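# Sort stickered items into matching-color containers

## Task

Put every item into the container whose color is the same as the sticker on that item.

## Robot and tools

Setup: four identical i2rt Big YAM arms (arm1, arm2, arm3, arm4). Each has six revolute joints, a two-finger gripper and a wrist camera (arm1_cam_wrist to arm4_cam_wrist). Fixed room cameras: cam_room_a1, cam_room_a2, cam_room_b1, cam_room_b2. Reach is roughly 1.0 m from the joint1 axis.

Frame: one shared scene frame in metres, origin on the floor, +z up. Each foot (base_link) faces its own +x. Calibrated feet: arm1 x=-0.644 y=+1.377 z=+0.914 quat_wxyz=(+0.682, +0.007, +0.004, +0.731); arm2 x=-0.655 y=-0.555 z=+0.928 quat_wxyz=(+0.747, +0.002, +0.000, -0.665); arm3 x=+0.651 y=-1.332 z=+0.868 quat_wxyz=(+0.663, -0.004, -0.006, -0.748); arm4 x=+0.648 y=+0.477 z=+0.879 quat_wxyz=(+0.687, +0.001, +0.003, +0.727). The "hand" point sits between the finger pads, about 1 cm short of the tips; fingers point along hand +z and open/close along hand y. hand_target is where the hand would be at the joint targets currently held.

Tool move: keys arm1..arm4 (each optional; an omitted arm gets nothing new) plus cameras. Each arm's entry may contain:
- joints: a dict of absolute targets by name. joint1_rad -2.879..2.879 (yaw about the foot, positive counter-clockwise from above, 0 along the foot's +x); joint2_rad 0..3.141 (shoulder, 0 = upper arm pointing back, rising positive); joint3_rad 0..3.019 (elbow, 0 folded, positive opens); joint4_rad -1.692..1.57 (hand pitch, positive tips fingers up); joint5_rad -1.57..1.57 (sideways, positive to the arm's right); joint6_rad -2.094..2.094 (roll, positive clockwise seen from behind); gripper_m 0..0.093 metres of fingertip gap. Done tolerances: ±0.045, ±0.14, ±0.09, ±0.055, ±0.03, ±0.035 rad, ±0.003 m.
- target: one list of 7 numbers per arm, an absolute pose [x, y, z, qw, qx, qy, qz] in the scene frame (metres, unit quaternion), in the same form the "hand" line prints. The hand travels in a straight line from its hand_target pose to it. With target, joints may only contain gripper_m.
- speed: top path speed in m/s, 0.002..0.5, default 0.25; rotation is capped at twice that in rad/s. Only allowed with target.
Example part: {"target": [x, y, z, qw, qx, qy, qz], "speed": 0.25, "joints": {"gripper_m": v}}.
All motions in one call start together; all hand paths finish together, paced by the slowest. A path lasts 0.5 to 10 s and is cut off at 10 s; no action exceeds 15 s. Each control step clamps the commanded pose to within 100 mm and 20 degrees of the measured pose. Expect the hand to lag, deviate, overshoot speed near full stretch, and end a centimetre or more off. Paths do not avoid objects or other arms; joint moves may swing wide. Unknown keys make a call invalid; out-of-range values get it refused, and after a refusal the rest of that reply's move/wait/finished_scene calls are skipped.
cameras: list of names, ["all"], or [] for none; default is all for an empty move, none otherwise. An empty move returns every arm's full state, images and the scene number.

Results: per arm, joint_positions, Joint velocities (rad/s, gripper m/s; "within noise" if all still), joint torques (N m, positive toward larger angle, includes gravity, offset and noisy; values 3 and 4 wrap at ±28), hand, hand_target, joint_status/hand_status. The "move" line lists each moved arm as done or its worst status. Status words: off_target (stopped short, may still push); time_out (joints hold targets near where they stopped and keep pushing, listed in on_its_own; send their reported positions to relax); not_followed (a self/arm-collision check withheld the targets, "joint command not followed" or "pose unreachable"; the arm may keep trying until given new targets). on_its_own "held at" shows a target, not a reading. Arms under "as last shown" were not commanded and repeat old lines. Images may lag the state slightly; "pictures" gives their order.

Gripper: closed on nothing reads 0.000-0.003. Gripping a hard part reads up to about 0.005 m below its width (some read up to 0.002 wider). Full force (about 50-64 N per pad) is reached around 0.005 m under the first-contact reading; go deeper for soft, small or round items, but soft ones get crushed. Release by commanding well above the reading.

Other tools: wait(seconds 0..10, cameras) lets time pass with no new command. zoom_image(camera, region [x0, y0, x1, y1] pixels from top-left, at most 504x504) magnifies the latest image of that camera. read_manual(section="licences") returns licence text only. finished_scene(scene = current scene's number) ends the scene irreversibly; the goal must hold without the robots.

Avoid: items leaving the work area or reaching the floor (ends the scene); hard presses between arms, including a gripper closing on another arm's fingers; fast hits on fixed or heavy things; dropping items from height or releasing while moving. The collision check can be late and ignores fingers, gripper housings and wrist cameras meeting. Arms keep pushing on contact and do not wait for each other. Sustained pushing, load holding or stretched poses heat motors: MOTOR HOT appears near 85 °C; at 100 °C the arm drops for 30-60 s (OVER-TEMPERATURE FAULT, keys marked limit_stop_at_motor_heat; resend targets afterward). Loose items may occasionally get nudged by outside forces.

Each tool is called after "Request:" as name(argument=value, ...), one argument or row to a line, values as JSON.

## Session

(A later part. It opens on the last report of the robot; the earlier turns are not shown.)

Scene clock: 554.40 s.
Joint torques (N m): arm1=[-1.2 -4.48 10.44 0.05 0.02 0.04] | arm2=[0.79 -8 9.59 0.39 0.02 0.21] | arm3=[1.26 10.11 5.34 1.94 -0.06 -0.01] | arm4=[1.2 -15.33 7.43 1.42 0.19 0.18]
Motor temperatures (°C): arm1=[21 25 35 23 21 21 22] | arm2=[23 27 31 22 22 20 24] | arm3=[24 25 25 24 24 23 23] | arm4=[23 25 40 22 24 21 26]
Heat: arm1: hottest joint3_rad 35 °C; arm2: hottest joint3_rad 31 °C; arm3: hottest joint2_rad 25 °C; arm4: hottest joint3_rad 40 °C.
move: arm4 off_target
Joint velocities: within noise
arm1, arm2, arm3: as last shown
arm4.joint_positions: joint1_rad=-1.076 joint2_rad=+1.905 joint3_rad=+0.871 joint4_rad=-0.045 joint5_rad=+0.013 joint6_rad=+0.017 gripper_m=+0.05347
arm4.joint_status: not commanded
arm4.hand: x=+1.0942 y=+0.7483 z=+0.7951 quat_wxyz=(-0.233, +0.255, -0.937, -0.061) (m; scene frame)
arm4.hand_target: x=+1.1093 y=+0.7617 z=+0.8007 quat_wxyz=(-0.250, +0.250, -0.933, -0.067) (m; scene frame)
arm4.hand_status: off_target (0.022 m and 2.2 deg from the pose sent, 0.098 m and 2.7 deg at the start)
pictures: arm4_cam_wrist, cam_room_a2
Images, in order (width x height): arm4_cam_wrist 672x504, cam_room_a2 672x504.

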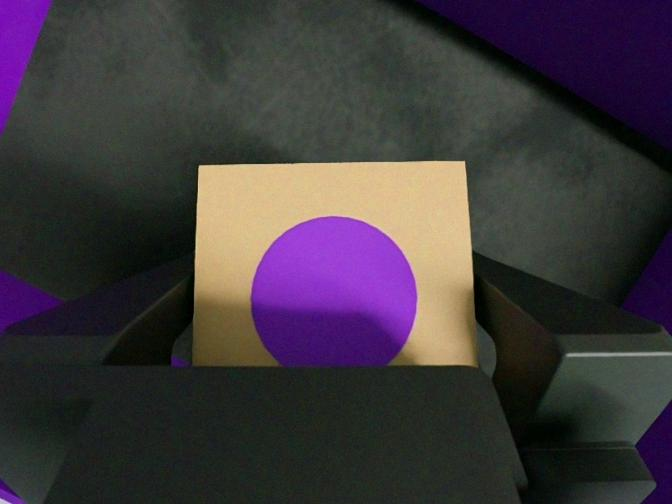

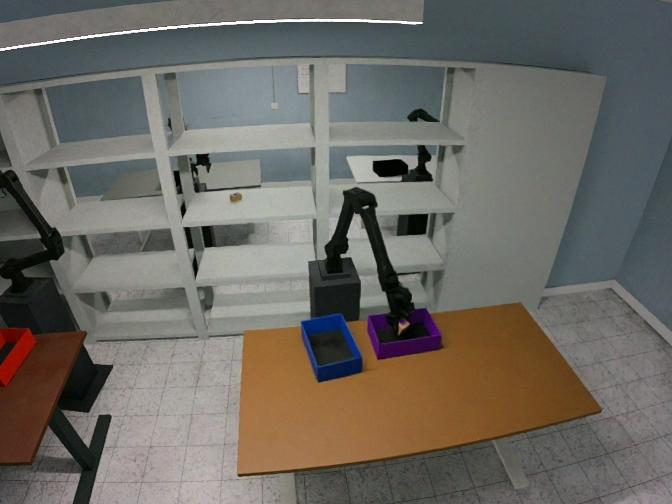

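Request:
move(
  arm4={"target":[1.11,0.762,0.765,0.2706,-0.2706,0.8915,0.2389],"speed":0.1},
)

Scene clock: 559.43 s.
Joint torques (N m): arm1=[-1.55 -4.72 10.4 0.28 0.01 0.06] | arm2=[0.85 -8 9.59 0.4 0.01 0.21] | arm3=[1.26 10.17 5.37 1.98 -0.05 0] | arm4=[0.38 -14.97 3.71 1.72 -0.3 -0.11]
Motor temperatures (°C): arm1=[21 25 35 23 21 21 22] | arm2=[23 27 31 22 22 20 24] | arm3=[24 25 25 24 24 23 23] | arm4=[23 25 40 22 24 21 26]
Heat: arm1: hottest joint3_rad 35 °C; arm2: hottest joint3_rad 31 °C; arm3: hottest joint2_rad 25 °C; arm4: hottest joint3_rad 40 °C.
move: arm4 off_target
Joint velocities: within noise
arm1, arm2, arm3: as last shown
arm4.joint_positions: joint1_rad=-1.186 joint2_rad=+2.037 joint3_rad=+0.857 joint4_rad=+0.273 joint5_rad=-0.377 joint6_rad=-0.011 gripper_m=+0.05346
arm4.joint_status: not commanded
arm4.hand: x=+1.1116 y=+0.7666 z=+0.7752 quat_wxyz=(-0.272, +0.268, -0.892, -0.241) (m; scene frame)
arm4.hand_target: x=+1.1097 y=+0.7620 z=+0.7651 quat_wxyz=(-0.271, +0.271, -0.892, -0.239) (m; scene frame)
arm4.hand_status: off_target (0.011 m and 0.4 deg from the pose sent, 0.037 m and 21.6 deg at the start)
pictures: none

Request:
move(
  arm4={"target":[1.11,0.762,0.79,0.3145,-0.2447,0.9133,0.0843],"speed":0.15},
  cameras=["arm4_cam_wrist","cam_room_a2"],
)

Request:
zoom_image(
  camera="cam_room_a2",
  region=[340, 240, 460, 370],
)

Scene clock: 564.90 s.
Joint torques (N m): arm1=[-1.32 -4.25 10.21 0.08 0.03 0.02] | arm2=[0.85 -8 9.59 0.38 0.01 0.2] | arm3=[1.2 10.05 5.35 1.95 -0.05 -0.01] | arm4=[0.73 -18.37 3.95 0.69 0.22 0.16]
Motor temperatures (°C): arm1=[21 25 35 23 21 21 22] | arm2=[23 27 31 22 22 20 24] | arm3=[24 25 25 24 24 23 23] | arm4=[23 25 38 22 24 21 26]
Heat: arm1: hottest joint3_rad 35 °C; arm2: hottest joint3_rad 31 °C; arm3: hottest joint2_rad 25 °C; arm4: hottest joint3_rad 38 °C.
move: arm4 done
Joint velocities: within noise
arm1, arm2: as last shown
arm3.joint_positions: joint1_rad=+0.075 joint2_rad=+0.276 joint3_rad=+1.523 joint4_rad=-1.599 joint5_rad=-0.185 joint6_rad=-0.597 gripper_m=+0.09396
arm3.joint_status: not commanded
arm3.hand: x=+0.6806 y=-1.3526 z=+1.4445 quat_wxyz=(-0.326, -0.350, -0.735, +0.481) (m; scene frame)
arm3.hand_target: x=+0.6807 y=-1.3504 z=+1.4501 quat_wxyz=(-0.328, -0.347, -0.731, +0.487) (m; scene frame)
arm3.hand_status: not commanded
arm4.joint_positions: joint1_rad=-1.073 joint2_rad=+1.981 joint3_rad=+0.830 joint4_rad=+0.244 joint5_rad=+0.018 joint6_rad=+0.015 gripper_m=+0.05347
arm4.joint_status: not commanded
arm4.hand: x=+1.1114 y=+0.7600 z=+0.7825 quat_wxyz=(-0.313, +0.250, -0.913, -0.082) (m; scene frame)
arm4.hand_target: x=+1.1099 y=+0.7620 z=+0.7897 quat_wxyz=(-0.314, +0.245, -0.913, -0.084) (m; scene frame)
arm4.hand_status: done (0.008 m and 0.6 deg from the pose sent, 0.016 m and 18.9 deg at the start)
pictures: arm4_cam_wrist, cam_room_a2
Images, in order (width x height): arm4_cam_wrist 672x504, cam_room_a2 672x504.

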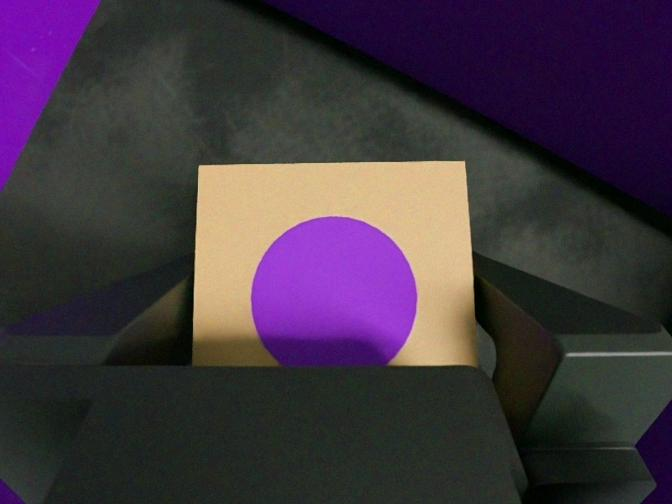

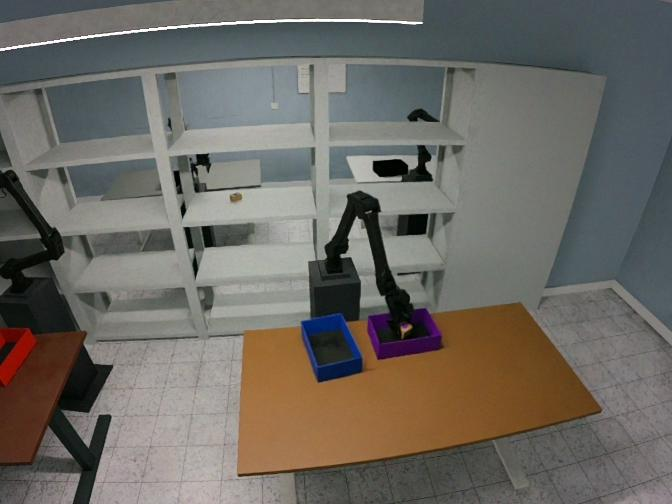

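Scaled by 3.877.

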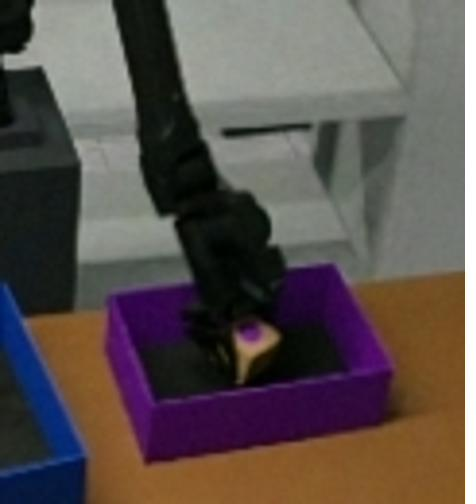

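Descend in steps.

Request:
move(
  arm4={"target":[1.105,0.76,0.765,0.3145,-0.2447,0.9133,0.0843],"speed":0.08},
)

Request:
move(
  arm4={"target":[1.105,0.76,0.752,0.3145,-0.2447,0.9133,0.0843],"speed":0.05},
  cameras=["arm4_cam_wrist","cam_room_a2"],
)

Request:
zoom_image(
  camera="cam_room_a2",
  region=[340, 240, 460, 370],
)

Scene clock: 569.73 s.
Joint torques (N m): arm1=[-1.44 -4.37 10.52 0.18 0.03 -0.01] | arm2=[0.91 -7.94 9.58 0.39 0.01 0.19] | arm3=[1.32 10.05 5.31 1.96 -0.06 -0.01] | arm4=[1.44 -15.09 3.74 1.73 0.23 0.18]
Motor temperatures (°C): arm1=[21 25 35 23 21 21 22] | arm2=[23 27 31 22 22 20 24] | arm3=[24 25 25 24 24 23 23] | arm4=[23 25 38 22 24 21 26]
Heat: arm1: hottest joint3_rad 35 °C; arm2: hottest joint3_rad 31 °C; arm3: hottest joint2_rad 25 °C; arm4: hottest joint3_rad 38 °C.
move: arm4 off_target
Joint velocities: within noise
arm1, arm2, arm3: as last shown
arm4.joint_positions: joint1_rad=-1.073 joint2_rad=+2.002 joint3_rad=+0.820 joint4_rad=+0.286 joint5_rad=+0.020 joint6_rad=+0.017 gripper_m=+0.05347
arm4.joint_status: not commanded
arm4.hand: x=+1.1100 y=+0.7588 z=+0.7748 quat_wxyz=(-0.318, +0.248, -0.912, -0.083) (m; scene frame)
arm4.hand_target: x=+1.1047 y=+0.7598 z=+0.7651 quat_wxyz=(-0.314, +0.245, -0.913, -0.084) (m; scene frame)
arm4.hand_status: off_target (0.011 m and 0.5 deg from the pose sent, 0.019 m and 0.6 deg at the start)
pictures: none

Scene clock: 570.70 s.
Joint torques (N m): arm1=[-1.44 -4.25 10.35 0.12 0.04 0.04] | arm2=[0.91 -8.12 9.58 0.42 0.01 0.2] | arm3=[1.14 10.11 5.33 1.94 -0.04 -0.01] | arm4=[1.32 -14.86 3.75 1.68 0.22 0.17]
Motor temperatures (°C): arm1=[21 25 35 23 21 21 22] | arm2=[23 27 31 22 22 20 24] | arm3=[24 25 25 24 24 23 23] | arm4=[23 25 37 22 24 21 26]
Heat: arm1: hottest joint3_rad 35 °C; arm2: hottest joint3_rad 31 °C; arm3: hottest joint2_rad 25 °C; arm4: hottest joint3_rad 37 °C.
move: arm4 done
Joint velocities: within noise
arm1, arm2, arm3: as last shown
arm4.joint_positions: joint1_rad=-1.073 joint2_rad=+2.040 joint3_rad=+0.820 joint4_rad=+0.319 joint5_rad=+0.020 joint6_rad=+0.017 gripper_m=+0.05347
arm4.joint_status: not commanded
arm4.hand: x=+1.1077 y=+0.7574 z=+0.7603 quat_wxyz=(-0.315, +0.248, -0.912, -0.083) (m; scene frame)
arm4.hand_target: x=+1.1048 y=+0.7599 z=+0.7522 quat_wxyz=(-0.314, +0.245, -0.913, -0.084) (m; scene frame)
arm4.hand_status: done (0.009 m and 0.5 deg from the pose sent, 0.024 m and 0.6 deg at the start)
pictures: arm4_cam_wrist, cam_room_a2
Images, in order (width x height): arm4_cam_wrist 672x504, cam_room_a2 672x504.

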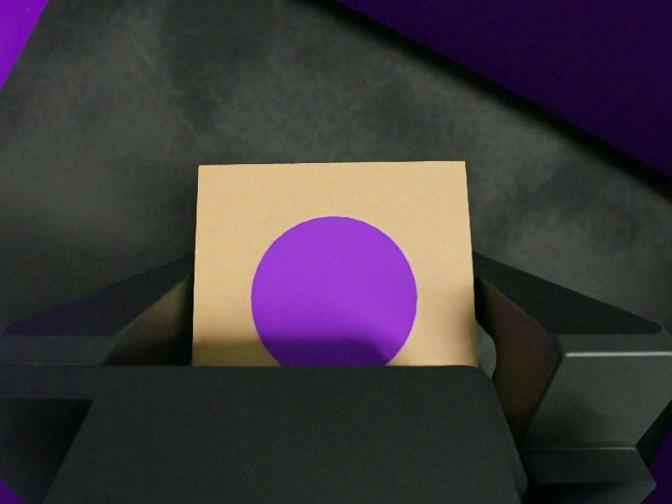

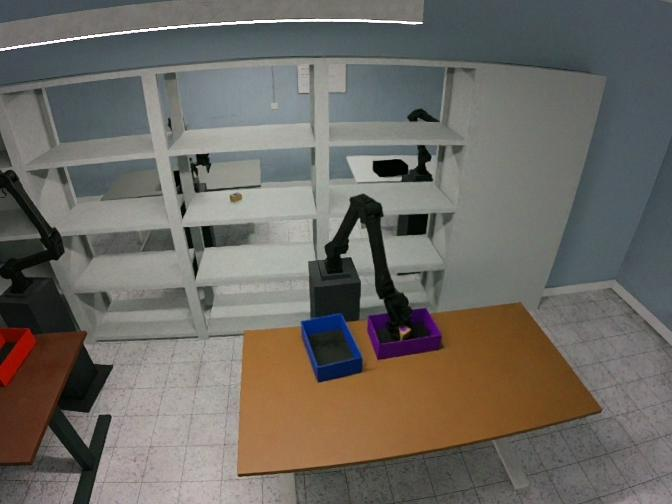

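Scaled by 3.877.

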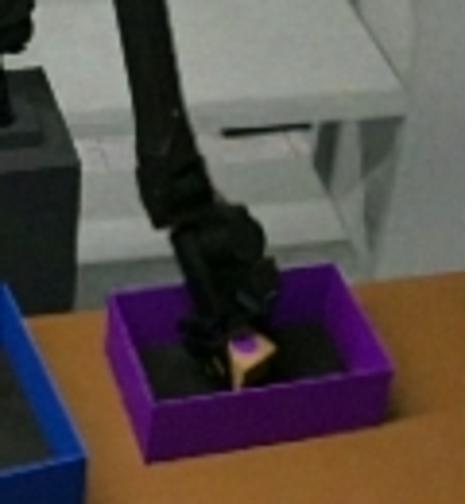

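Still free. Continue.

Request:
move(
  arm4={"target":[1.105,0.76,0.738,0.3145,-0.2447,0.9133,0.0843],"speed":0.05},
)

Request:
move(
  arm4={"target":[1.105,0.76,0.728,0.3145,-0.2447,0.9133,0.0843],"speed":0.05},
  cameras=["arm4_cam_wrist","cam_room_a2"],
)

Request:
zoom_image(
  camera="cam_room_a2",
  region=[340, 240, 460, 370],
)

Scene clock: 575.53 s.
Joint torques (N m): arm1=[-1.14 -4.25 10.39 0.12 0.04 0.07] | arm2=[0.91 -7.94 9.58 0.36 0.01 0.21] | arm3=[1.14 10.11 5.35 1.95 -0.04 0] | arm4=[1.44 -15.09 4.15 1.78 0.24 0.16]
Motor temperatures (°C): arm1=[21 25 35 23 21 21 22] | arm2=[23 27 31 22 22 20 24] | arm3=[24 25 25 24 24 23 23] | arm4=[22 25 37 22 24 21 26]
Heat: arm1: hottest joint3_rad 35 °C; arm2: hottest joint3_rad 31 °C; arm3: hottest joint2_rad 25 °C; arm4: hottest joint3_rad 37 °C.
move: arm4 done
Joint velocities: within noise
arm1, arm2, arm3: as last shown
arm4.joint_positions: joint1_rad=-1.073 joint2_rad=+2.082 joint3_rad=+0.820 joint4_rad=+0.353 joint5_rad=+0.020 joint6_rad=+0.017 gripper_m=+0.05347
arm4.joint_status: not commanded
arm4.hand: x=+1.1042 y=+0.7552 z=+0.7440 quat_wxyz=(-0.312, +0.248, -0.913, -0.082) (m; scene frame)
arm4.hand_target: x=+1.1047 y=+0.7599 z=+0.7380 quat_wxyz=(-0.314, +0.245, -0.913, -0.084) (m; scene frame)
arm4.hand_status: done (0.008 m and 0.6 deg from the pose sent, 0.023 m and 0.5 deg at the start)
pictures: none

Scene clock: 576.50 s.
Joint torques (N m): arm1=[-1.03 -4.84 10.44 0.16 0.02 -0.01] | arm2=[0.97 -8.12 9.58 0.38 0.01 0.2] | arm3=[1.44 10.23 5.37 1.96 -0.05 -0.01] | arm4=[1.44 -14.33 4.33 1.51 0.2 0.2]
Motor temperatures (°C): arm1=[21 25 35 23 21 21 22] | arm2=[23 27 31 22 22 20 24] | arm3=[24 25 25 24 24 23 23] | arm4=[22 25 37 22 24 21 26]
Heat: arm1: hottest joint3_rad 35 °C; arm2: hottest joint3_rad 31 °C; arm3: hottest joint2_rad 25 °C; arm4: hottest joint3_rad 37 °C.
move: arm4 off_target
Joint velocities: within noise
arm1.joint_positions: joint1_rad=-1.003 joint2_rad=+1.138 joint3_rad=+0.840 joint4_rad=-1.257 joint5_rad=-0.008 joint6_rad=+0.001 gripper_m=+0.09197
arm1.joint_status: not commanded
arm1.hand: x=-0.4059 y=+1.5520 z=+1.0535 quat_wxyz=(+0.001, +0.312, -0.950, -0.010) (m; scene frame)
arm1.hand_target: x=-0.4063 y=+1.5528 z=+1.0560 quat_wxyz=(+0.001, +0.314, -0.949, -0.009) (m; scene frame)
arm1.hand_status: not commanded
arm2, arm3: as last shown
arm4.joint_positions: joint1_rad=-1.073 joint2_rad=+2.099 joint3_rad=+0.820 joint4_rad=+0.381 joint5_rad=+0.020 joint6_rad=+0.017 gripper_m=+0.05347
arm4.joint_status: not commanded
arm4.hand: x=+1.1051 y=+0.7557 z=+0.7397 quat_wxyz=(-0.317, +0.248, -0.912, -0.083) (m; scene frame)
arm4.hand_target: x=+1.1046 y=+0.7598 z=+0.7283 quat_wxyz=(-0.314, +0.245, -0.913, -0.084) (m; scene frame)
arm4.hand_status: off_target (0.012 m and 0.5 deg from the pose sent, 0.017 m and 0.6 deg at the start)
pictures: arm4_cam_wrist, cam_room_a2
Images, in order (width x height): arm4_cam_wrist 672x504, cam_room_a2 672x504.

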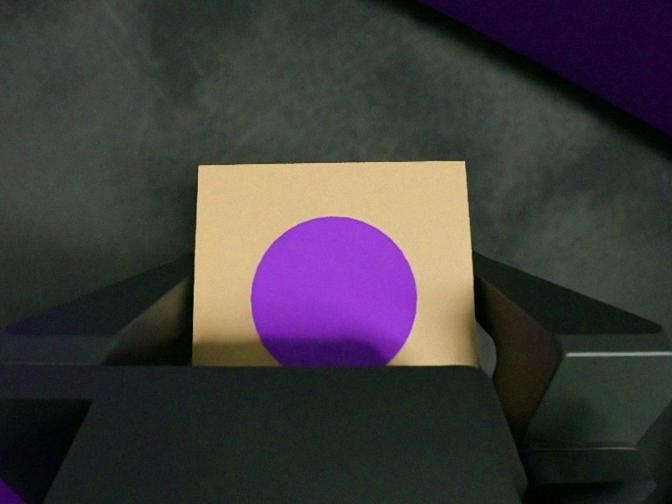

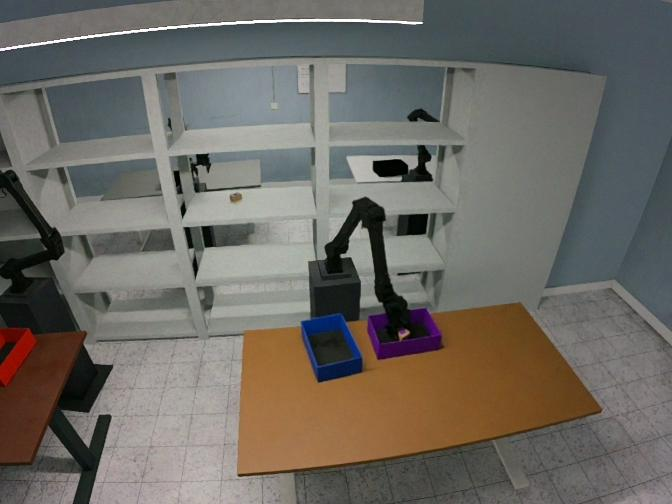

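Scaled by 3.877.

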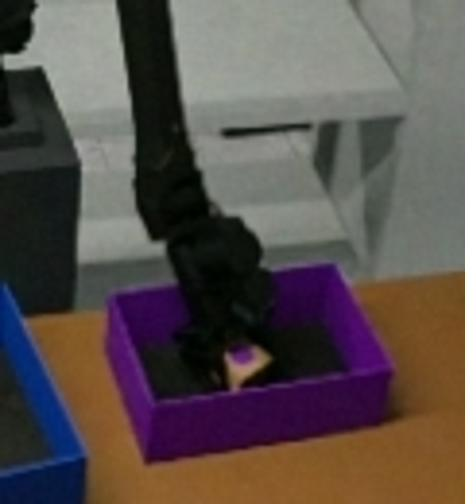

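Request:
move(
  arm4={"target":[1.105,0.76,0.718,0.3145,-0.2447,0.9133,0.0843],"speed":0.05},
  cameras=["arm4_cam_wrist"],
)

Scene clock: 579.77 s.
Joint torques (N m): arm1=[-1.14 -4.89 10.36 0.06 0.02 0] | arm2=[0.91 -7.94 9.62 0.36 0.01 0.21] | arm3=[1.26 10.11 5.37 1.98 -0.04 -0.01] | arm4=[1.38 -13.16 4.29 1.18 0.16 0.15]
Motor temperatures (°C): arm1=[21 25 35 23 21 21 22] | arm2=[23 27 31 22 22 20 24] | arm3=[24 25 25 24 24 23 23] | arm4=[22 25 36 22 24 21 26]
Heat: arm1: hottest joint3_rad 35 °C; arm2: hottest joint3_rad 31 °C; arm3: hottest joint2_rad 25 °C; arm4: hottest joint3_rad 36 °C.
move: arm4 off_target
Joint velocities: within noise
arm1, arm3: as last shown
arm2.joint_positions: joint1_rad=+2.124 joint2_rad=+1.144 joint3_rad=+0.824 joint4_rad=-1.233 joint5_rad=+0.001 joint6_rad=-0.011 gripper_m=+0.09191
arm2.joint_status: not commanded
arm2.hand: x=-0.4246 y=-0.3735 z=+1.0644 quat_wxyz=(-0.010, +0.334, -0.942, -0.004) (m; scene frame)
arm2.hand_target: x=-0.4300 y=-0.3770 z=+1.0601 quat_wxyz=(+0.000, +0.329, -0.944, +0.000) (m; scene frame)
arm2.hand_status: not commanded
arm4.joint_positions: joint1_rad=-1.073 joint2_rad=+2.112 joint3_rad=+0.825 joint4_rad=+0.413 joint5_rad=+0.022 joint6_rad=+0.017 gripper_m=+0.05347
arm4.joint_status: not commanded
arm4.hand: x=+1.1096 y=+0.7582 z=+0.7390 quat_wxyz=(-0.328, +0.246, -0.908, -0.085) (m; scene frame)
arm4.hand_target: x=+1.1042 y=+0.7595 z=+0.7188 quat_wxyz=(-0.314, +0.245, -0.913, -0.084) (m; scene frame)
arm4.hand_status: off_target (0.022 m and 1.7 deg from the pose sent, 0.022 m and 0.5 deg at the start)
pictures: arm4_cam_wrist
Images, in order (width x height): arm4_cam_wrist 672x504.

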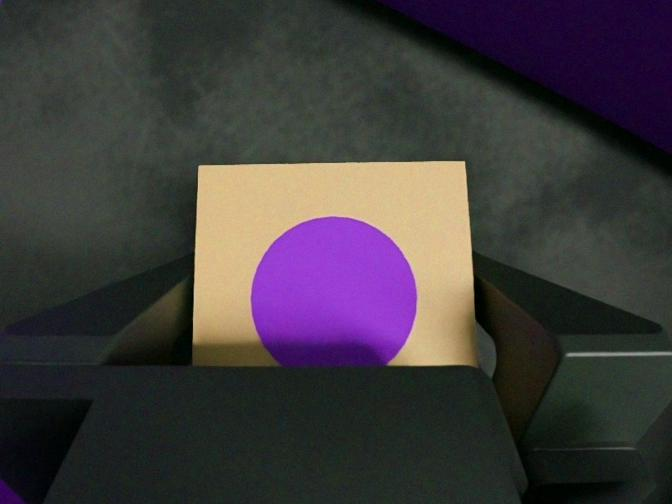

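Request:
move(
  arm4={"target":[1.107,0.76,0.732,0.3145,-0.2447,0.9133,0.0843],"speed":0.05},
)

Request:
move(
  arm4={"joints":{"gripper_m":0.08}},
  cameras=["arm4_cam_wrist"],
)

Request:
move(
  arm4={"target":[1.03,0.71,0.84,0.3145,-0.2447,0.9133,0.0843],"speed":0.15},
  cameras=["arm4_cam_wrist"],
)

Scene clock: 584.80 s.
Joint torques (N m): arm1=[-1.49 -4.13 10.44 0.1 0.06 0.01] | arm2=[0.91 -8 9.57 0.36 0.01 0.2] | arm3=[1.26 10.17 5.35 1.95 -0.05 -0.01] | arm4=[1.14 -16.56 4.1 0.21 0.12 0.18]
Motor temperatures (°C): arm1=[21 25 35 23 21 21 22] | arm2=[23 27 31 22 22 20 23] | arm3=[24 25 25 24 24 23 23] | arm4=[22 25 36 22 24 21 26]
Heat: arm1: hottest joint3_rad 35 °C; arm2: hottest joint3_rad 31 °C; arm3: hottest joint2_rad 25 °C; arm4: hottest joint3_rad 36 °C.
move: arm4 done
Joint velocities: within noise
arm1, arm2, arm3: as last shown
arm4.joint_positions: joint1_rad=-1.073 joint2_rad=+2.112 joint3_rad=+0.826 joint4_rad=+0.408 joint5_rad=+0.022 joint6_rad=+0.017 gripper_m=+0.05347
arm4.joint_status: not commanded
arm4.hand: x=+1.1094 y=+0.7581 z=+0.7387 quat_wxyz=(-0.326, +0.247, -0.909, -0.085) (m; scene frame)
arm4.hand_target: x=+1.1068 y=+0.7599 z=+0.7321 quat_wxyz=(-0.315, +0.245, -0.913, -0.084) (m; scene frame)
arm4.hand_status: done (0.007 m and 1.5 deg from the pose sent, 0.008 m and 1.6 deg at the start)
pictures: none

Scene clock: 585.30 s.
Joint torques (N m): arm1=[-1.32 -4.89 10.41 0.09 0.06 0.04] | arm2=[0.91 -8.06 9.57 0.38 0.01 0.21] | arm3=[1.26 10.23 5.33 1.96 -0.06 -0.01] | arm4=[0.79 -16.32 4.03 0.53 0.13 0.16]
Motor temperatures (°C): arm1=[21 25 35 23 21 21 22] | arm2=[23 27 31 22 22 20 23] | arm3=[24 25 25 24 24 23 23] | arm4=[22 25 35 22 24 21 26]
Heat: arm1: hottest joint3_rad 35 °C; arm2: hottest joint3_rad 31 °C; arm3: hottest joint2_rad 25 °C; arm4: hottest joint3_rad 35 °C.
move: arm4 done
Joint velocities: within noise
arm1, arm2, arm3: as last shown
arm4.joint_positions: joint1_rad=-1.072 joint2_rad=+2.112 joint3_rad=+0.827 joint4_rad=+0.399 joint5_rad=+0.022 joint6_rad=+0.017 gripper_m=+0.07991
arm4.joint_status: all done
arm4.hand: x=+1.1082 y=+0.7576 z=+0.7376 quat_wxyz=(-0.323, +0.247, -0.910, -0.084) (m; scene frame)
arm4.hand_target: x=+1.1068 y=+0.7600 z=+0.7321 quat_wxyz=(-0.315, +0.245, -0.913, -0.084) (m; scene frame)
arm4.hand_status: not commanded
pictures: arm4_cam_wrist
Images, in order (width x height): arm4_cam_wrist 672x504.

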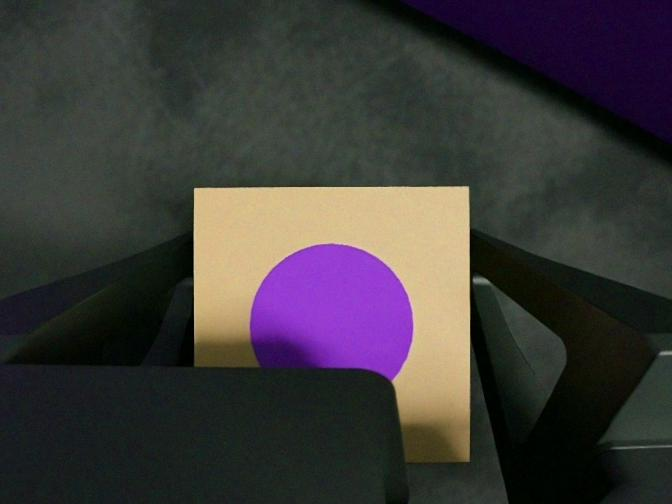

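Scene clock: 586.90 s.
Joint torques (N m): arm1=[-1.79 -4.19 10.28 0.23 0.09 0.02] | arm2=[0.97 -8.06 9.62 0.39 0.01 0.21] | arm3=[1.08 10.05 5.34 1.95 -0.05 0] | arm4=[0.62 -12.1 4.45 0.65 -0.03 0.12]
Motor temperatures (°C): arm1=[21 25 35 23 21 21 22] | arm2=[23 27 31 22 22 20 23] | arm3=[24 25 25 24 24 23 23] | arm4=[22 25 35 22 24 21 26]
Heat: arm1: hottest joint3_rad 35 °C; arm2: hottest joint3_rad 31 °C; arm3: hottest joint2_rad 25 °C; arm4: hottest joint3_rad 35 °C.
move: arm4 done
Joint velocities: within noise
arm1, arm2: as last shown
arm3.joint_positions: joint1_rad=+0.075 joint2_rad=+0.276 joint3_rad=+1.523 joint4_rad=-1.599 joint5_rad=-0.185 joint6_rad=-0.597 gripper_m=+0.09396
arm3.joint_status: not commanded
arm3.hand: x=+0.6806 y=-1.3526 z=+1.4445 quat_wxyz=(-0.326, -0.350, -0.735, +0.481) (m; scene frame)
arm3.hand_target: x=+0.6807 y=-1.3504 z=+1.4501 quat_wxyz=(-0.328, -0.347, -0.731, +0.487) (m; scene frame)
arm3.hand_status: not commanded
arm4.joint_positions: joint1_rad=-1.073 joint2_rad=+1.668 joint3_rad=+0.554 joint4_rad=+0.225 joint5_rad=+0.023 joint6_rad=+0.018 gripper_m=+0.07991
arm4.joint_status: not commanded
arm4.hand: x=+1.0335 y=+0.7107 z=+0.8418 quat_wxyz=(-0.321, +0.246, -0.911, -0.083) (m; scene frame)
arm4.hand_target: x=+1.0300 y=+0.7099 z=+0.8400 quat_wxyz=(-0.315, +0.245, -0.913, -0.084) (m; scene frame)
arm4.hand_status: done (0.004 m and 0.8 deg from the pose sent, 0.137 m and 1.0 deg at the start)
pictures: arm4_cam_wrist
Images, in order (width x height): arm4_cam_wrist 672x504.

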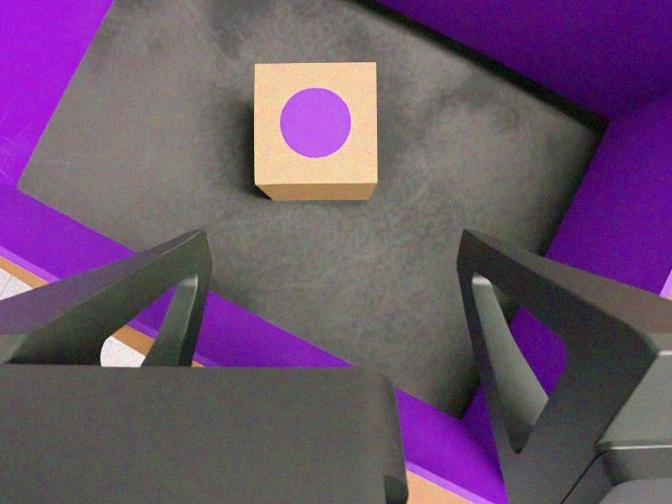

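Request:
move(
  arm4={"joints":{"joint2_rad":1.038,"joint3_rad":0.936,"joint4_rad":-1.45,"joint5_rad":0,"joint6_rad":0,"gripper_m":0.093}},
)

Request:
move(
  arm4={"joints":{"joint1_rad":2.183}},
)

Request:
move(
  arm4={"target":[0.33,0.225,1.10,-0.1259,-0.8725,-0.3039,0.3614]},
  cameras=["arm4_cam_wrist","cam_room_a2"],
)

Request:
move(
  arm4={"target":[0.012,-0.027,1.078,-0.1259,-0.8725,-0.3039,0.3614]},
  cameras=["arm4_cam_wrist","cam_room_a2"],
)

Scene clock: 601.27 s.
Joint torques (N m): arm1=[-1.38 -4.89 10.41 0.29 0.11 0.05] | arm2=[0.91 -8.06 9.58 0.38 0.01 0.21] | arm3=[1.44 9.93 5.41 1.94 -0.05 -0.01] | arm4=[1.08 -5.01 8.46 -0.16 -0.06 -0.08]
Motor temperatures (°C): arm1=[21 25 35 23 21 21 22] | arm2=[23 26 31 22 22 20 23] | arm3=[24 25 25 24 24 23 23] | arm4=[22 25 34 22 24 21 26]
Heat: arm1: hottest joint3_rad 35 °C; arm2: hottest joint3_rad 31 °C; arm3: hottest joint2_rad 25 °C; arm4: hottest joint3_rad 34 °C.
move: arm4 done
Joint velocities: within noise
arm1, arm2, arm3: as last shown
arm4.joint_positions: joint1_rad=-1.073 joint2_rad=+1.027 joint3_rad=+0.937 joint4_rad=-1.439 joint5_rad=+0.003 joint6_rad=+0.014 gripper_m=+0.09289
arm4.joint_status: all done
arm4.hand: x=+0.8829 y=+0.6216 z=+1.0853 quat_wxyz=(-0.018, +0.267, -0.964, -0.003) (m; scene frame)
arm4.hand_target: x=+0.8808 y=+0.6214 z=+1.0820 quat_wxyz=(-0.006, +0.274, -0.962, -0.002) (m; scene frame)
arm4.hand_status: not commanded
pictures: none

Scene clock: 603.70 s.
Joint torques (N m): arm1=[-1.08 -4.07 10.43 0.2 0.08 0.03] | arm2=[0.85 -7.94 9.57 0.38 0.02 0.2] | arm3=[1.32 10.17 5.37 1.96 -0.05 -0.01] | arm4=[1.38 -5.54 8.39 -0.28 0.12 -0.07]
Motor temperatures (°C): arm1=[21 25 35 23 21 21 22] | arm2=[23 26 31 22 22 20 23] | arm3=[24 25 25 24 24 23 23] | arm4=[22 25 34 22 24 21 26]
Heat: arm1: hottest joint3_rad 35 °C; arm2: hottest joint3_rad 31 °C; arm3: hottest joint2_rad 25 °C; arm4: hottest joint3_rad 34 °C.
move: arm4 done
Joint velocities: within noise
arm1, arm2, arm3: as last shown
arm4.joint_positions: joint1_rad=+2.181 joint2_rad=+1.033 joint3_rad=+0.937 joint4_rad=-1.440 joint5_rad=-0.001 joint6_rad=+0.011 gripper_m=+0.09294
arm4.joint_status: all done
arm4.hand: x=+0.4326 y=+0.3081 z=+1.0868 quat_wxyz=(+0.007, +0.946, +0.322, -0.019) (m; scene frame)
arm4.hand_target: x=+0.4347 y=+0.3093 z=+1.0853 quat_wxyz=(+0.004, +0.945, +0.328, -0.012) (m; scene frame)
arm4.hand_status: not commanded
pictures: none

Scene clock: 605.87 s.
Joint torques (N m): arm1=[-1.14 -4.01 10.35 0.16 0.02 0] | arm2=[0.91 -7.94 9.61 0.38 0.01 0.2] | arm3=[1.2 10.11 5.33 1.96 -0.05 0] | arm4=[1.26 -6.48 9.02 1.63 0.15 -0.03]
Motor temperatures (°C): arm1=[21 25 35 23 21 21 22] | arm2=[23 26 31 22 22 20 23] | arm3=[24 25 25 24 24 23 23] | arm4=[22 25 34 22 24 21 25]
Heat: arm1: hottest joint3_rad 35 °C; arm2: hottest joint3_rad 31 °C; arm3: hottest joint2_rad 25 °C; arm4: hottest joint3_rad 34 °C.
move: arm4 done
Joint velocities: within noise
arm1, arm2, arm3: as last shown
arm4.joint_positions: joint1_rad=+2.181 joint2_rad=+0.964 joint3_rad=+0.742 joint4_rad=-0.585 joint5_rad=-0.001 joint6_rad=+0.011 gripper_m=+0.09294
arm4.joint_status: not commanded
arm4.hand: x=+0.3299 y=+0.2273 z=+1.0985 quat_wxyz=(+0.125, +0.877, +0.299, -0.354) (m; scene frame)
arm4.hand_target: x=+0.3301 y=+0.2250 z=+1.1001 quat_wxyz=(+0.126, +0.873, +0.304, -0.361) (m; scene frame)
arm4.hand_status: done (0.003 m and 1.2 deg from the pose sent, 0.133 m and 42.7 deg at the start)
pictures: arm4_cam_wrist, cam_room_a2
Images, in order (width x height): arm4_cam_wrist 672x504, cam_room_a2 672x504.

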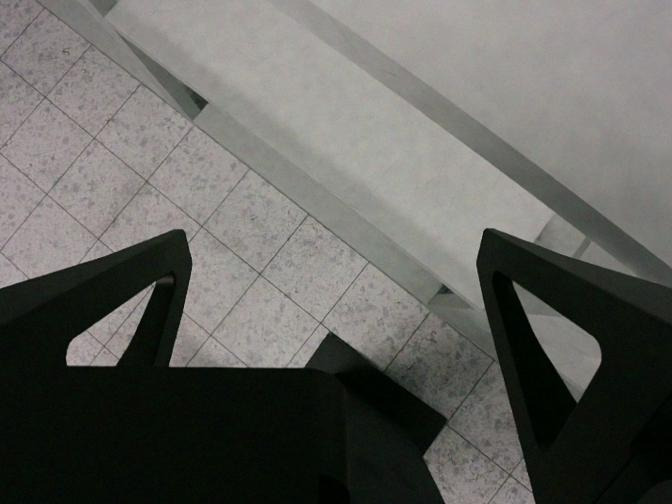

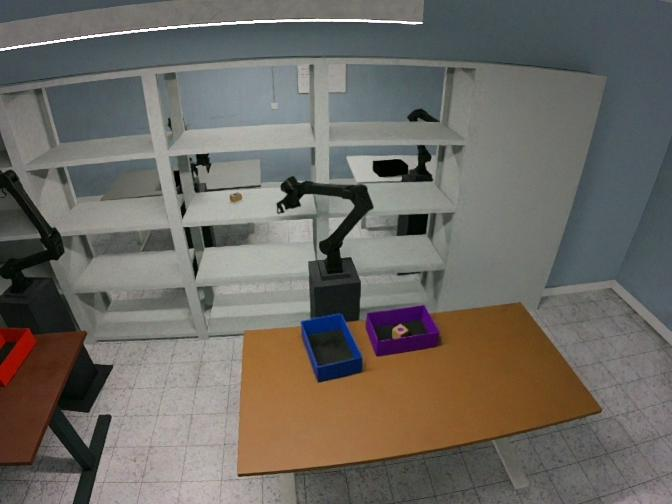

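Scene clock: 608.23 s.
Joint torques (N m): arm1=[-1.08 -4.19 10.47 0.08 0.01 0.04] | arm2=[0.97 -8 9.58 0.39 0.01 0.21] | arm3=[1.2 9.93 5.34 1.95 -0.05 -0.01] | arm4=[1.26 -22.48 13.49 0.68 0.11 -0.06]
Motor temperatures (°C): arm1=[21 25 35 23 21 21 22] | arm2=[23 26 31 22 22 20 23] | arm3=[24 25 25 24 24 23 23] | arm4=[22 25 35 22 24 21 25]
Heat: arm1: hottest joint3_rad 35 °C; arm2: hottest joint3_rad 31 °C; arm3: hottest joint2_rad 25 °C; arm4: hottest joint3_rad 35 °C.
move: arm4 off_target
Joint velocities: within noise
arm1.joint_positions: joint1_rad=-1.003 joint2_rad=+1.138 joint3_rad=+0.840 joint4_rad=-1.257 joint5_rad=-0.008 joint6_rad=+0.001 gripper_m=+0.09197
arm1.joint_status: not commanded
arm1.hand: x=-0.4059 y=+1.5520 z=+1.0535 quat_wxyz=(+0.001, +0.312, -0.950, -0.010) (m; scene frame)
arm1.hand_target: x=-0.4063 y=+1.5528 z=+1.0560 quat_wxyz=(+0.001, +0.314, -0.949, -0.009) (m; scene frame)
arm1.hand_status: not commanded
arm2, arm3: as last shown
arm4.joint_positions: joint1_rad=+2.181 joint2_rad=+2.036 joint3_rad=+1.842 joint4_rad=-0.615 joint5_rad=-0.001 joint6_rad=+0.011 gripper_m=+0.09294
arm4.joint_status: not commanded
arm4.hand: x=+0.0213 y=-0.0156 z=+1.0690 quat_wxyz=(+0.125, +0.878, +0.299, -0.353) (m; scene frame)
arm4.hand_target: x=+0.0129 y=-0.0264 z=+1.0780 quat_wxyz=(+0.126, +0.872, +0.304, -0.362) (m; scene frame)
arm4.hand_status: off_target (0.017 m and 1.3 deg from the pose sent, 0.408 m and 1.2 deg at the start)
pictures: arm4_cam_wrist, cam_room_a2
Images, in order (width x height): arm4_cam_wrist 672x504, cam_room_a2 672x504.

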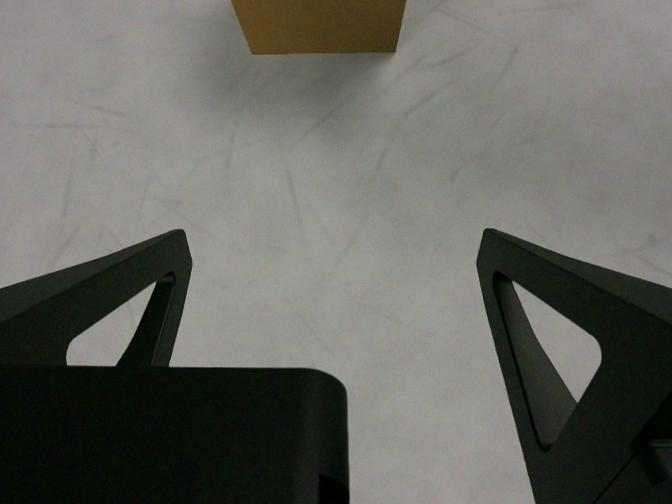

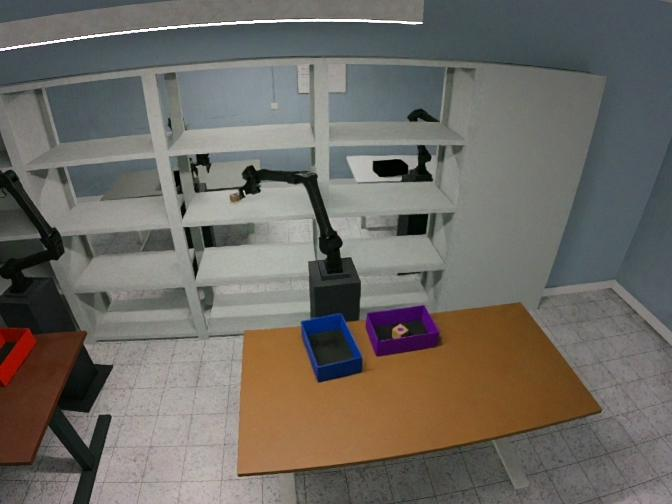

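Request:
move(
  arm4={"target":[-0.054,-0.0855,1.039,-0.1284,-0.8703,-0.31,0.3605],"speed":0.1},
  cameras=["arm4_cam_wrist"],
)

Scene clock: 619.87 s.
Joint torques (N m): arm1=[-1.2 -4.54 10.41 0.1 0.07 0.03] | arm2=[0.91 -8 9.59 0.39 0.02 0.21] | arm3=[1.38 10.05 5.37 1.96 -0.05 -0.01] | arm4=[1.61 -26.05 13.7 0.64 -0.04 -0.08]
Motor temperatures (°C): arm1=[21 25 35 23 21 21 22] | arm2=[23 26 31 22 22 20 23] | arm3=[24 25 25 24 24 23 23] | arm4=[22 25 39 22 24 21 25]
Heat: arm1: hottest joint3_rad 35 °C; arm2: hottest joint3_rad 31 °C; arm3: hottest joint2_rad 25 °C; arm4: hottest joint3_rad 39 °C.
move: arm4 off_target
Joint velocities: within noise
arm1, arm3: as last shown
arm2.joint_positions: joint1_rad=+2.124 joint2_rad=+1.144 joint3_rad=+0.824 joint4_rad=-1.233 joint5_rad=+0.001 joint6_rad=-0.011 gripper_m=+0.09191
arm2.joint_status: not commanded
arm2.hand: x=-0.4246 y=-0.3735 z=+1.0644 quat_wxyz=(-0.010, +0.334, -0.942, -0.004) (m; scene frame)
arm2.hand_target: x=-0.4300 y=-0.3770 z=+1.0601 quat_wxyz=(+0.000, +0.329, -0.944, +0.000) (m; scene frame)
arm2.hand_status: not commanded
arm4.joint_positions: joint1_rad=+2.181 joint2_rad=+2.343 joint3_rad=+2.293 joint4_rad=-0.747 joint5_rad=-0.003 joint6_rad=+0.008 gripper_m=+0.09294
arm4.joint_status: not commanded
arm4.hand: x=-0.0504 y=-0.0725 z=+1.0425 quat_wxyz=(+0.127, +0.875, +0.300, -0.358) (m; scene frame)
arm4.hand_target: x=-0.0531 y=-0.0849 z=+1.0389 quat_wxyz=(+0.129, +0.870, +0.310, -0.361) (m; scene frame)
arm4.hand_status: off_target (0.014 m and 1.3 deg from the pose sent, 0.107 m and 1.8 deg at the start)
pictures: arm4_cam_wrist
Images, in order (width x height): arm4_cam_wrist 672x504.

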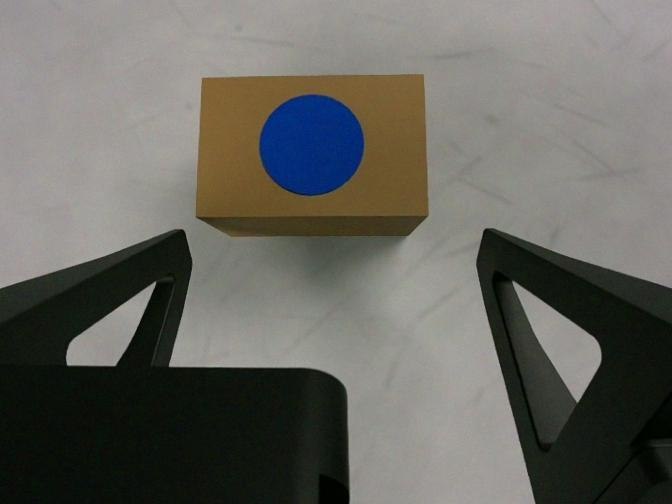

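Request:
move(
  arm4={"target":[-0.077,-0.1128,0.999,-0.1284,-0.8703,-0.31,0.3605],"speed":0.08},
  cameras=["arm4_cam_wrist"],
)

Scene clock: 632.60 s.
Joint torques (N m): arm1=[-1.38 -4.95 10.3 0.1 0.05 0.04] | arm2=[0.91 -7.94 9.58 0.38 0.02 0.2] | arm3=[1.14 9.99 5.35 1.98 -0.04 0] | arm4=[1.67 -26.34 13.55 0.62 -0.01 -0.04]
Motor temperatures (°C): arm1=[21 25 35 23 21 21 22] | arm2=[23 26 31 22 22 20 23] | arm3=[24 25 25 24 24 23 23] | arm4=[22 26 39 22 24 21 25]
Heat: arm1: hottest joint3_rad 35 °C; arm2: hottest joint3_rad 31 °C; arm3: hottest joint2_rad 25 °C; arm4: hottest joint3_rad 39 °C.
move: arm4 off_target
Joint velocities: within noise
arm1, arm2, arm3: as last shown
arm4.joint_positions: joint1_rad=+2.192 joint2_rad=+2.521 joint3_rad=+2.548 joint4_rad=-0.808 joint5_rad=+0.001 joint6_rad=+0.006 gripper_m=+0.09294
arm4.joint_status: not commanded
arm4.hand: x=-0.0745 y=-0.1030 z=+1.0155 quat_wxyz=(+0.129, +0.870, +0.304, -0.365) (m; scene frame)
arm4.hand_target: x=-0.0758 y=-0.1117 z=+0.9987 quat_wxyz=(+0.129, +0.870, +0.310, -0.362) (m; scene frame)
arm4.hand_status: off_target (0.019 m and 0.9 deg from the pose sent, 0.065 m and 1.3 deg at the start)
pictures: arm4_cam_wrist
Images, in order (width x height): arm4_cam_wrist 672x504.

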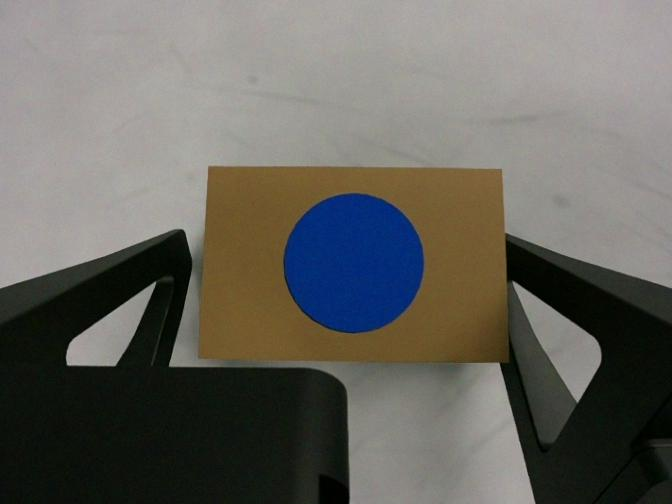

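Request:
move(
  arm4={"joints":{"gripper_m":0.058}},
  cameras=["arm4_cam_wrist"],
)

Request:
move(
  arm4={"target":[0.0,-0.04,1.075,-0.1259,-0.8725,-0.3039,0.3614],"speed":0.15},
)

Request:
move(
  arm4={"target":[0.35,0.24,1.08,-0.1259,-0.8725,-0.3039,0.3614]},
  cameras=["arm4_cam_wrist","cam_room_a2"],
)

Scene clock: 636.87 s.
Joint torques (N m): arm1=[-1.2 -4.72 10.51 0.18 0.05 0.07] | arm2=[0.79 -8 9.61 0.39 0.01 0.21] | arm3=[1.32 10.05 5.37 1.95 -0.04 -0.01] | arm4=[1.44 -26.87 13.44 0.73 0.02 -0.02]
Motor temperatures (°C): arm1=[21 25 35 23 21 21 22] | arm2=[23 26 31 22 22 20 23] | arm3=[24 25 25 24 24 23 23] | arm4=[22 26 41 22 24 21 25]
Heat: arm1: hottest joint3_rad 35 °C; arm2: hottest joint3_rad 31 °C; arm3: hottest joint2_rad 25 °C; arm4: hottest joint3_rad 41 °C.
move: arm4 off_target
Joint velocities: within noise
arm1, arm2, arm3: as last shown
arm4.joint_positions: joint1_rad=+2.192 joint2_rad=+2.522 joint3_rad=+2.549 joint4_rad=-0.808 joint5_rad=+0.001 joint6_rad=+0.006 gripper_m=+0.06946
arm4.joint_status: gripper_m off_target (ended at +0.06949, target +0.05800)
arm4.hand: x=-0.0745 y=-0.1031 z=+1.0155 quat_wxyz=(+0.129, +0.870, +0.304, -0.365) (m; scene frame)
arm4.hand_target: x=-0.0759 y=-0.1117 z=+0.9989 quat_wxyz=(+0.129, +0.870, +0.310, -0.362) (m; scene frame)
arm4.hand_status: not commanded
pictures: arm4_cam_wrist
Images, in order (width x height): arm4_cam_wrist 672x504.

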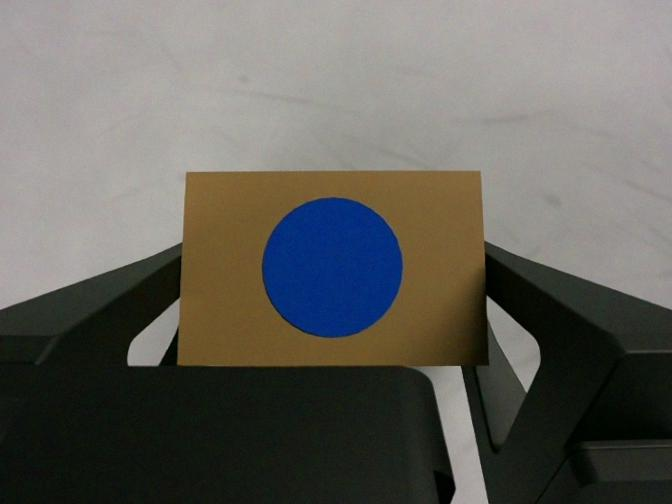

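Scene clock: 638.50 s.
Joint torques (N m): arm1=[-1.55 -4.25 10.41 0.17 0.04 0.03] | arm2=[0.97 -8.06 9.62 0.36 0.01 0.21] | arm3=[1.38 10.05 5.33 1.99 -0.05 -0.01] | arm4=[0.73 -26.46 9.16 1.63 0.17 0.04]
Motor temperatures (°C): arm1=[21 25 35 23 21 21 22] | arm2=[23 26 31 22 22 20 23] | arm3=[24 25 25 24 24 23 23] | arm4=[22 26 41 22 24 21 25]
Heat: arm1: hottest joint3_rad 35 °C; arm2: hottest joint3_rad 31 °C; arm3: hottest joint2_rad 25 °C; arm4: hottest joint3_rad 41 °C.
move: arm4 done
Joint velocities: within noise
arm1, arm2: as last shown
arm3.joint_positions: joint1_rad=+0.075 joint2_rad=+0.276 joint3_rad=+1.523 joint4_rad=-1.599 joint5_rad=-0.185 joint6_rad=-0.597 gripper_m=+0.09396
arm3.joint_status: not commanded
arm3.hand: x=+0.6806 y=-1.3526 z=+1.4445 quat_wxyz=(-0.326, -0.350, -0.735, +0.481) (m; scene frame)
arm3.hand_target: x=+0.6807 y=-1.3504 z=+1.4501 quat_wxyz=(-0.328, -0.347, -0.731, +0.487) (m; scene frame)
arm3.hand_status: not commanded
arm4.joint_positions: joint1_rad=+2.192 joint2_rad=+2.123 joint3_rad=+1.988 joint4_rad=-0.675 joint5_rad=+0.001 joint6_rad=+0.005 gripper_m=+0.06946
arm4.joint_status: not commanded
arm4.hand: x=+0.0033 y=-0.0405 z=+1.0701 quat_wxyz=(+0.124, +0.875, +0.306, -0.353) (m; scene frame)
arm4.hand_target: x=-0.0001 y=-0.0399 z=+1.0751 quat_wxyz=(+0.126, +0.873, +0.304, -0.361) (m; scene frame)
arm4.hand_status: done (0.006 m and 1.1 deg from the pose sent, 0.114 m and 0.6 deg at the start)
pictures: none

Scene clock: 640.93 s.
Joint torques (N m): arm1=[-1.55 -4.37 10.22 0.18 0.06 0.05] | arm2=[0.91 -8 9.58 0.39 0.01 0.2] | arm3=[1.14 9.99 5.35 1.95 -0.05 -0.01] | arm4=[0.91 -4.42 9.48 1.01 0.14 0.04]
Motor temperatures (°C): arm1=[21 25 35 23 21 21 22] | arm2=[23 26 31 22 22 20 23] | arm3=[24 25 25 24 24 23 23] | arm4=[22 26 41 22 24 21 25]
Heat: arm1: hottest joint3_rad 35 °C; arm2: hottest joint3_rad 31 °C; arm3: hottest joint2_rad 25 °C; arm4: hottest joint3_rad 41 °C.
move: arm4 done
Joint velocities: within noise
arm1, arm2, arm3: as last shown
arm4.joint_positions: joint1_rad=+2.192 joint2_rad=+0.889 joint3_rad=+0.644 joint4_rad=-0.536 joint5_rad=+0.001 joint6_rad=+0.005 gripper_m=+0.06946
arm4.joint_status: not commanded
arm4.hand: x=+0.3502 y=+0.2387 z=+1.0814 quat_wxyz=(+0.129, +0.870, +0.304, -0.365) (m; scene frame)
arm4.hand_target: x=+0.3500 y=+0.2401 z=+1.0800 quat_wxyz=(+0.126, +0.873, +0.304, -0.361) (m; scene frame)
arm4.hand_status: done (0.002 m and 0.6 deg from the pose sent, 0.446 m and 1.1 deg at the start)
pictures: arm4_cam_wrist, cam_room_a2
Images, in order (width x height): arm4_cam_wrist 672x504, cam_room_a2 672x504.

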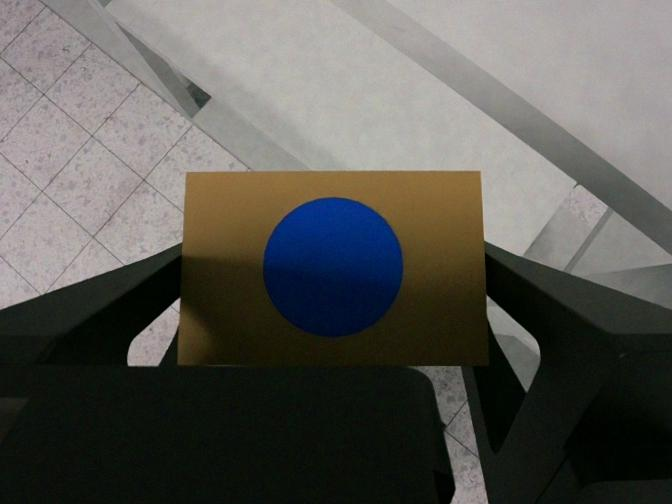

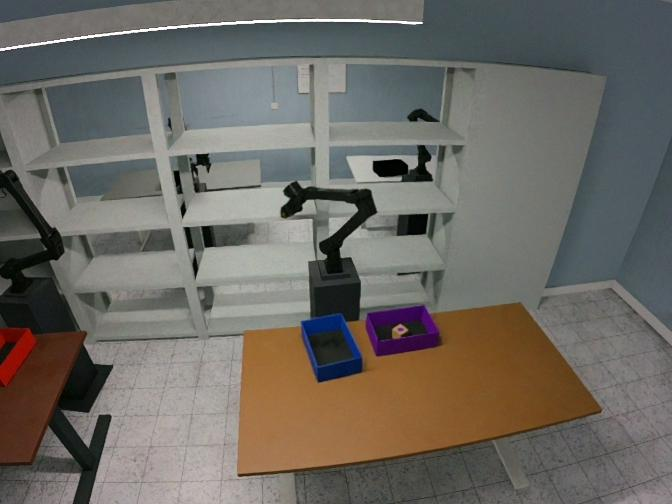

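Request:
move(
  arm4={"joints":{"joint2_rad":1.038,"joint3_rad":0.936,"joint4_rad":-1.45,"joint5_rad":0,"joint6_rad":0}},
)

Request:
move(
  arm4={"joints":{"joint1_rad":-1.9}},
)

Request:
move(
  arm4={"target":[1.05,0.36,0.98,0.2565,0.0351,0.9569,-0.131]},
  cameras=["arm4_cam_wrist","cam_room_a2"],
)

Scene clock: 648.37 s.
Joint torques (N m): arm1=[-1.55 -4.6 10.41 0.25 0.03 0.05] | arm2=[0.85 -8 9.59 0.4 0.01 0.21] | arm3=[1.38 9.99 5.37 1.96 -0.05 -0.01] | arm4=[0.38 -6.65 10.73 -0.25 0.01 -0.01]
Motor temperatures (°C): arm1=[21 25 35 23 21 21 22] | arm2=[23 26 31 22 22 20 23] | arm3=[24 25 25 24 24 23 23] | arm4=[22 26 40 22 24 21 26]
Heat: arm1: hottest joint3_rad 35 °C; arm2: hottest joint3_rad 31 °C; arm3: hottest joint2_rad 25 °C; arm4: hottest joint3_rad 40 °C.
move: arm4 done
Joint velocities: within noise
arm1, arm2, arm3: as last shown
arm4.joint_positions: joint1_rad=+2.192 joint2_rad=+1.043 joint3_rad=+0.904 joint4_rad=-1.439 joint5_rad=+0.001 joint6_rad=+0.005 gripper_m=+0.06946
arm4.joint_status: all done
arm4.hand: x=+0.4411 y=+0.3118 z=+1.0716 quat_wxyz=(-0.001, +0.944, +0.330, +0.001) (m; scene frame)
arm4.hand_target: x=+0.4358 y=+0.3080 z=+1.0852 quat_wxyz=(+0.004, +0.943, +0.331, -0.012) (m; scene frame)
arm4.hand_status: not commanded
pictures: none

Scene clock: 651.03 s.
Joint torques (N m): arm1=[-1.44 -4.54 10.29 0.17 0.08 0.06] | arm2=[0.97 -8.12 9.55 0.38 0 0.21] | arm3=[1.2 10.11 5.34 1.96 -0.05 -0.01] | arm4=[0.73 -6.77 10.73 -0.28 -0.01 0.01]
Motor temperatures (°C): arm1=[21 25 35 23 21 21 22] | arm2=[23 26 31 22 22 20 23] | arm3=[24 25 25 24 24 23 23] | arm4=[22 26 41 22 24 21 26]
Heat: arm1: hottest joint3_rad 35 °C; arm2: hottest joint3_rad 31 °C; arm3: hottest joint2_rad 25 °C; arm4: hottest joint3_rad 41 °C.
move: arm4 done
Joint velocities: within noise
arm1, arm2, arm3: as last shown
arm4.joint_positions: joint1_rad=-1.898 joint2_rad=+1.043 joint3_rad=+0.904 joint4_rad=-1.440 joint5_rad=+0.003 joint6_rad=+0.005 gripper_m=+0.06958
arm4.joint_status: all done
arm4.hand: x=+0.9047 y=+0.4059 z=+1.0691 quat_wxyz=(+0.006, -0.137, -0.990, +0.003) (m; scene frame)
arm4.hand_target: x=+0.9113 y=+0.4042 z=+1.0826 quat_wxyz=(-0.007, -0.136, -0.991, +0.003) (m; scene frame)
arm4.hand_status: not commanded
pictures: none

Scene clock: 653.00 s.
Joint torques (N m): arm1=[-1.2 -4.13 10.43 0.09 0.06 0.01] | arm2=[0.85 -8 9.58 0.36 0.01 0.21] | arm3=[1.26 9.99 5.34 1.95 -0.06 -0.02] | arm4=[1.44 -7.77 7.91 1.58 0.26 -0.06]
Motor temperatures (°C): arm1=[21 25 35 23 21 21 22] | arm2=[23 26 31 22 22 20 23] | arm3=[24 25 25 24 24 23 23] | arm4=[22 25 40 22 24 21 26]
Heat: arm1: hottest joint3_rad 35 °C; arm2: hottest joint3_rad 31 °C; arm3: hottest joint2_rad 25 °C; arm4: hottest joint3_rad 40 °C.
move: arm4 done
Joint velocities: within noise
arm1.joint_positions: joint1_rad=-1.003 joint2_rad=+1.138 joint3_rad=+0.840 joint4_rad=-1.257 joint5_rad=-0.008 joint6_rad=+0.001 gripper_m=+0.09197
arm1.joint_status: not commanded
arm1.hand: x=-0.4059 y=+1.5520 z=+1.0535 quat_wxyz=(+0.001, +0.312, -0.950, -0.010) (m; scene frame)
arm1.hand_target: x=-0.4063 y=+1.5528 z=+1.0560 quat_wxyz=(+0.001, +0.314, -0.949, -0.009) (m; scene frame)
arm1.hand_status: not commanded
arm2, arm3: as last shown
arm4.joint_positions: joint1_rad=-1.856 joint2_rad=+1.223 joint3_rad=+0.680 joint4_rad=-0.467 joint5_rad=+0.151 joint6_rad=-0.175 gripper_m=+0.06958
arm4.joint_status: not commanded
arm4.hand: x=+1.0460 y=+0.3579 z=+0.9818 quat_wxyz=(-0.254, -0.045, -0.958, +0.128) (m; scene frame)
arm4.hand_target: x=+1.0500 y=+0.3601 z=+0.9801 quat_wxyz=(-0.257, -0.035, -0.957, +0.131) (m; scene frame)
arm4.hand_status: done (0.005 m and 1.3 deg from the pose sent, 0.177 m and 35.9 deg at the start)
pictures: arm4_cam_wrist, cam_room_a2
Images, in order (width x height): arm4_cam_wrist 672x504, cam_room_a2 672x504.

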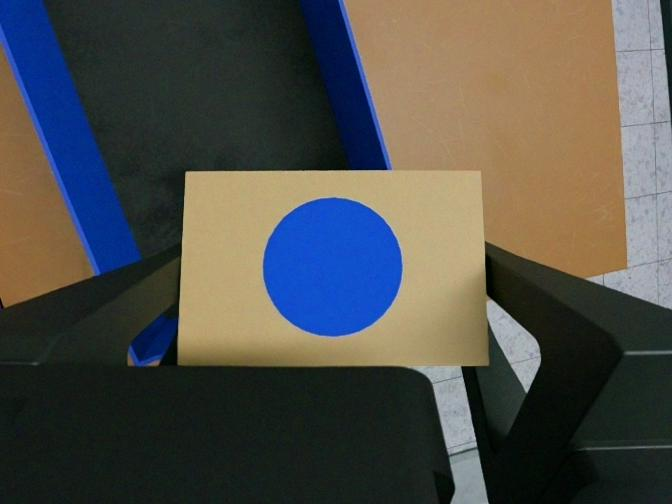

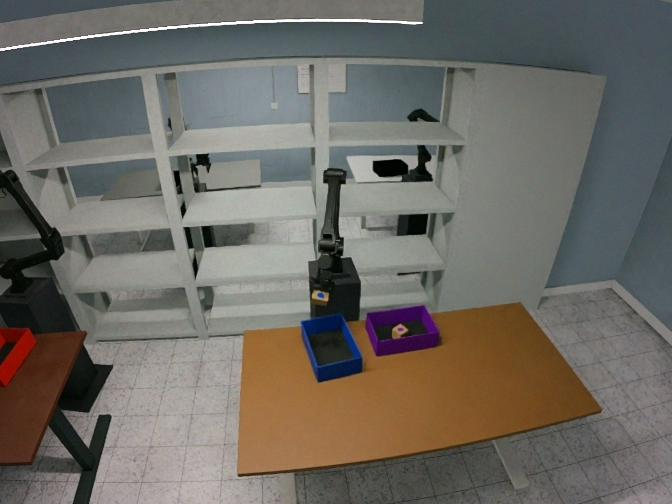

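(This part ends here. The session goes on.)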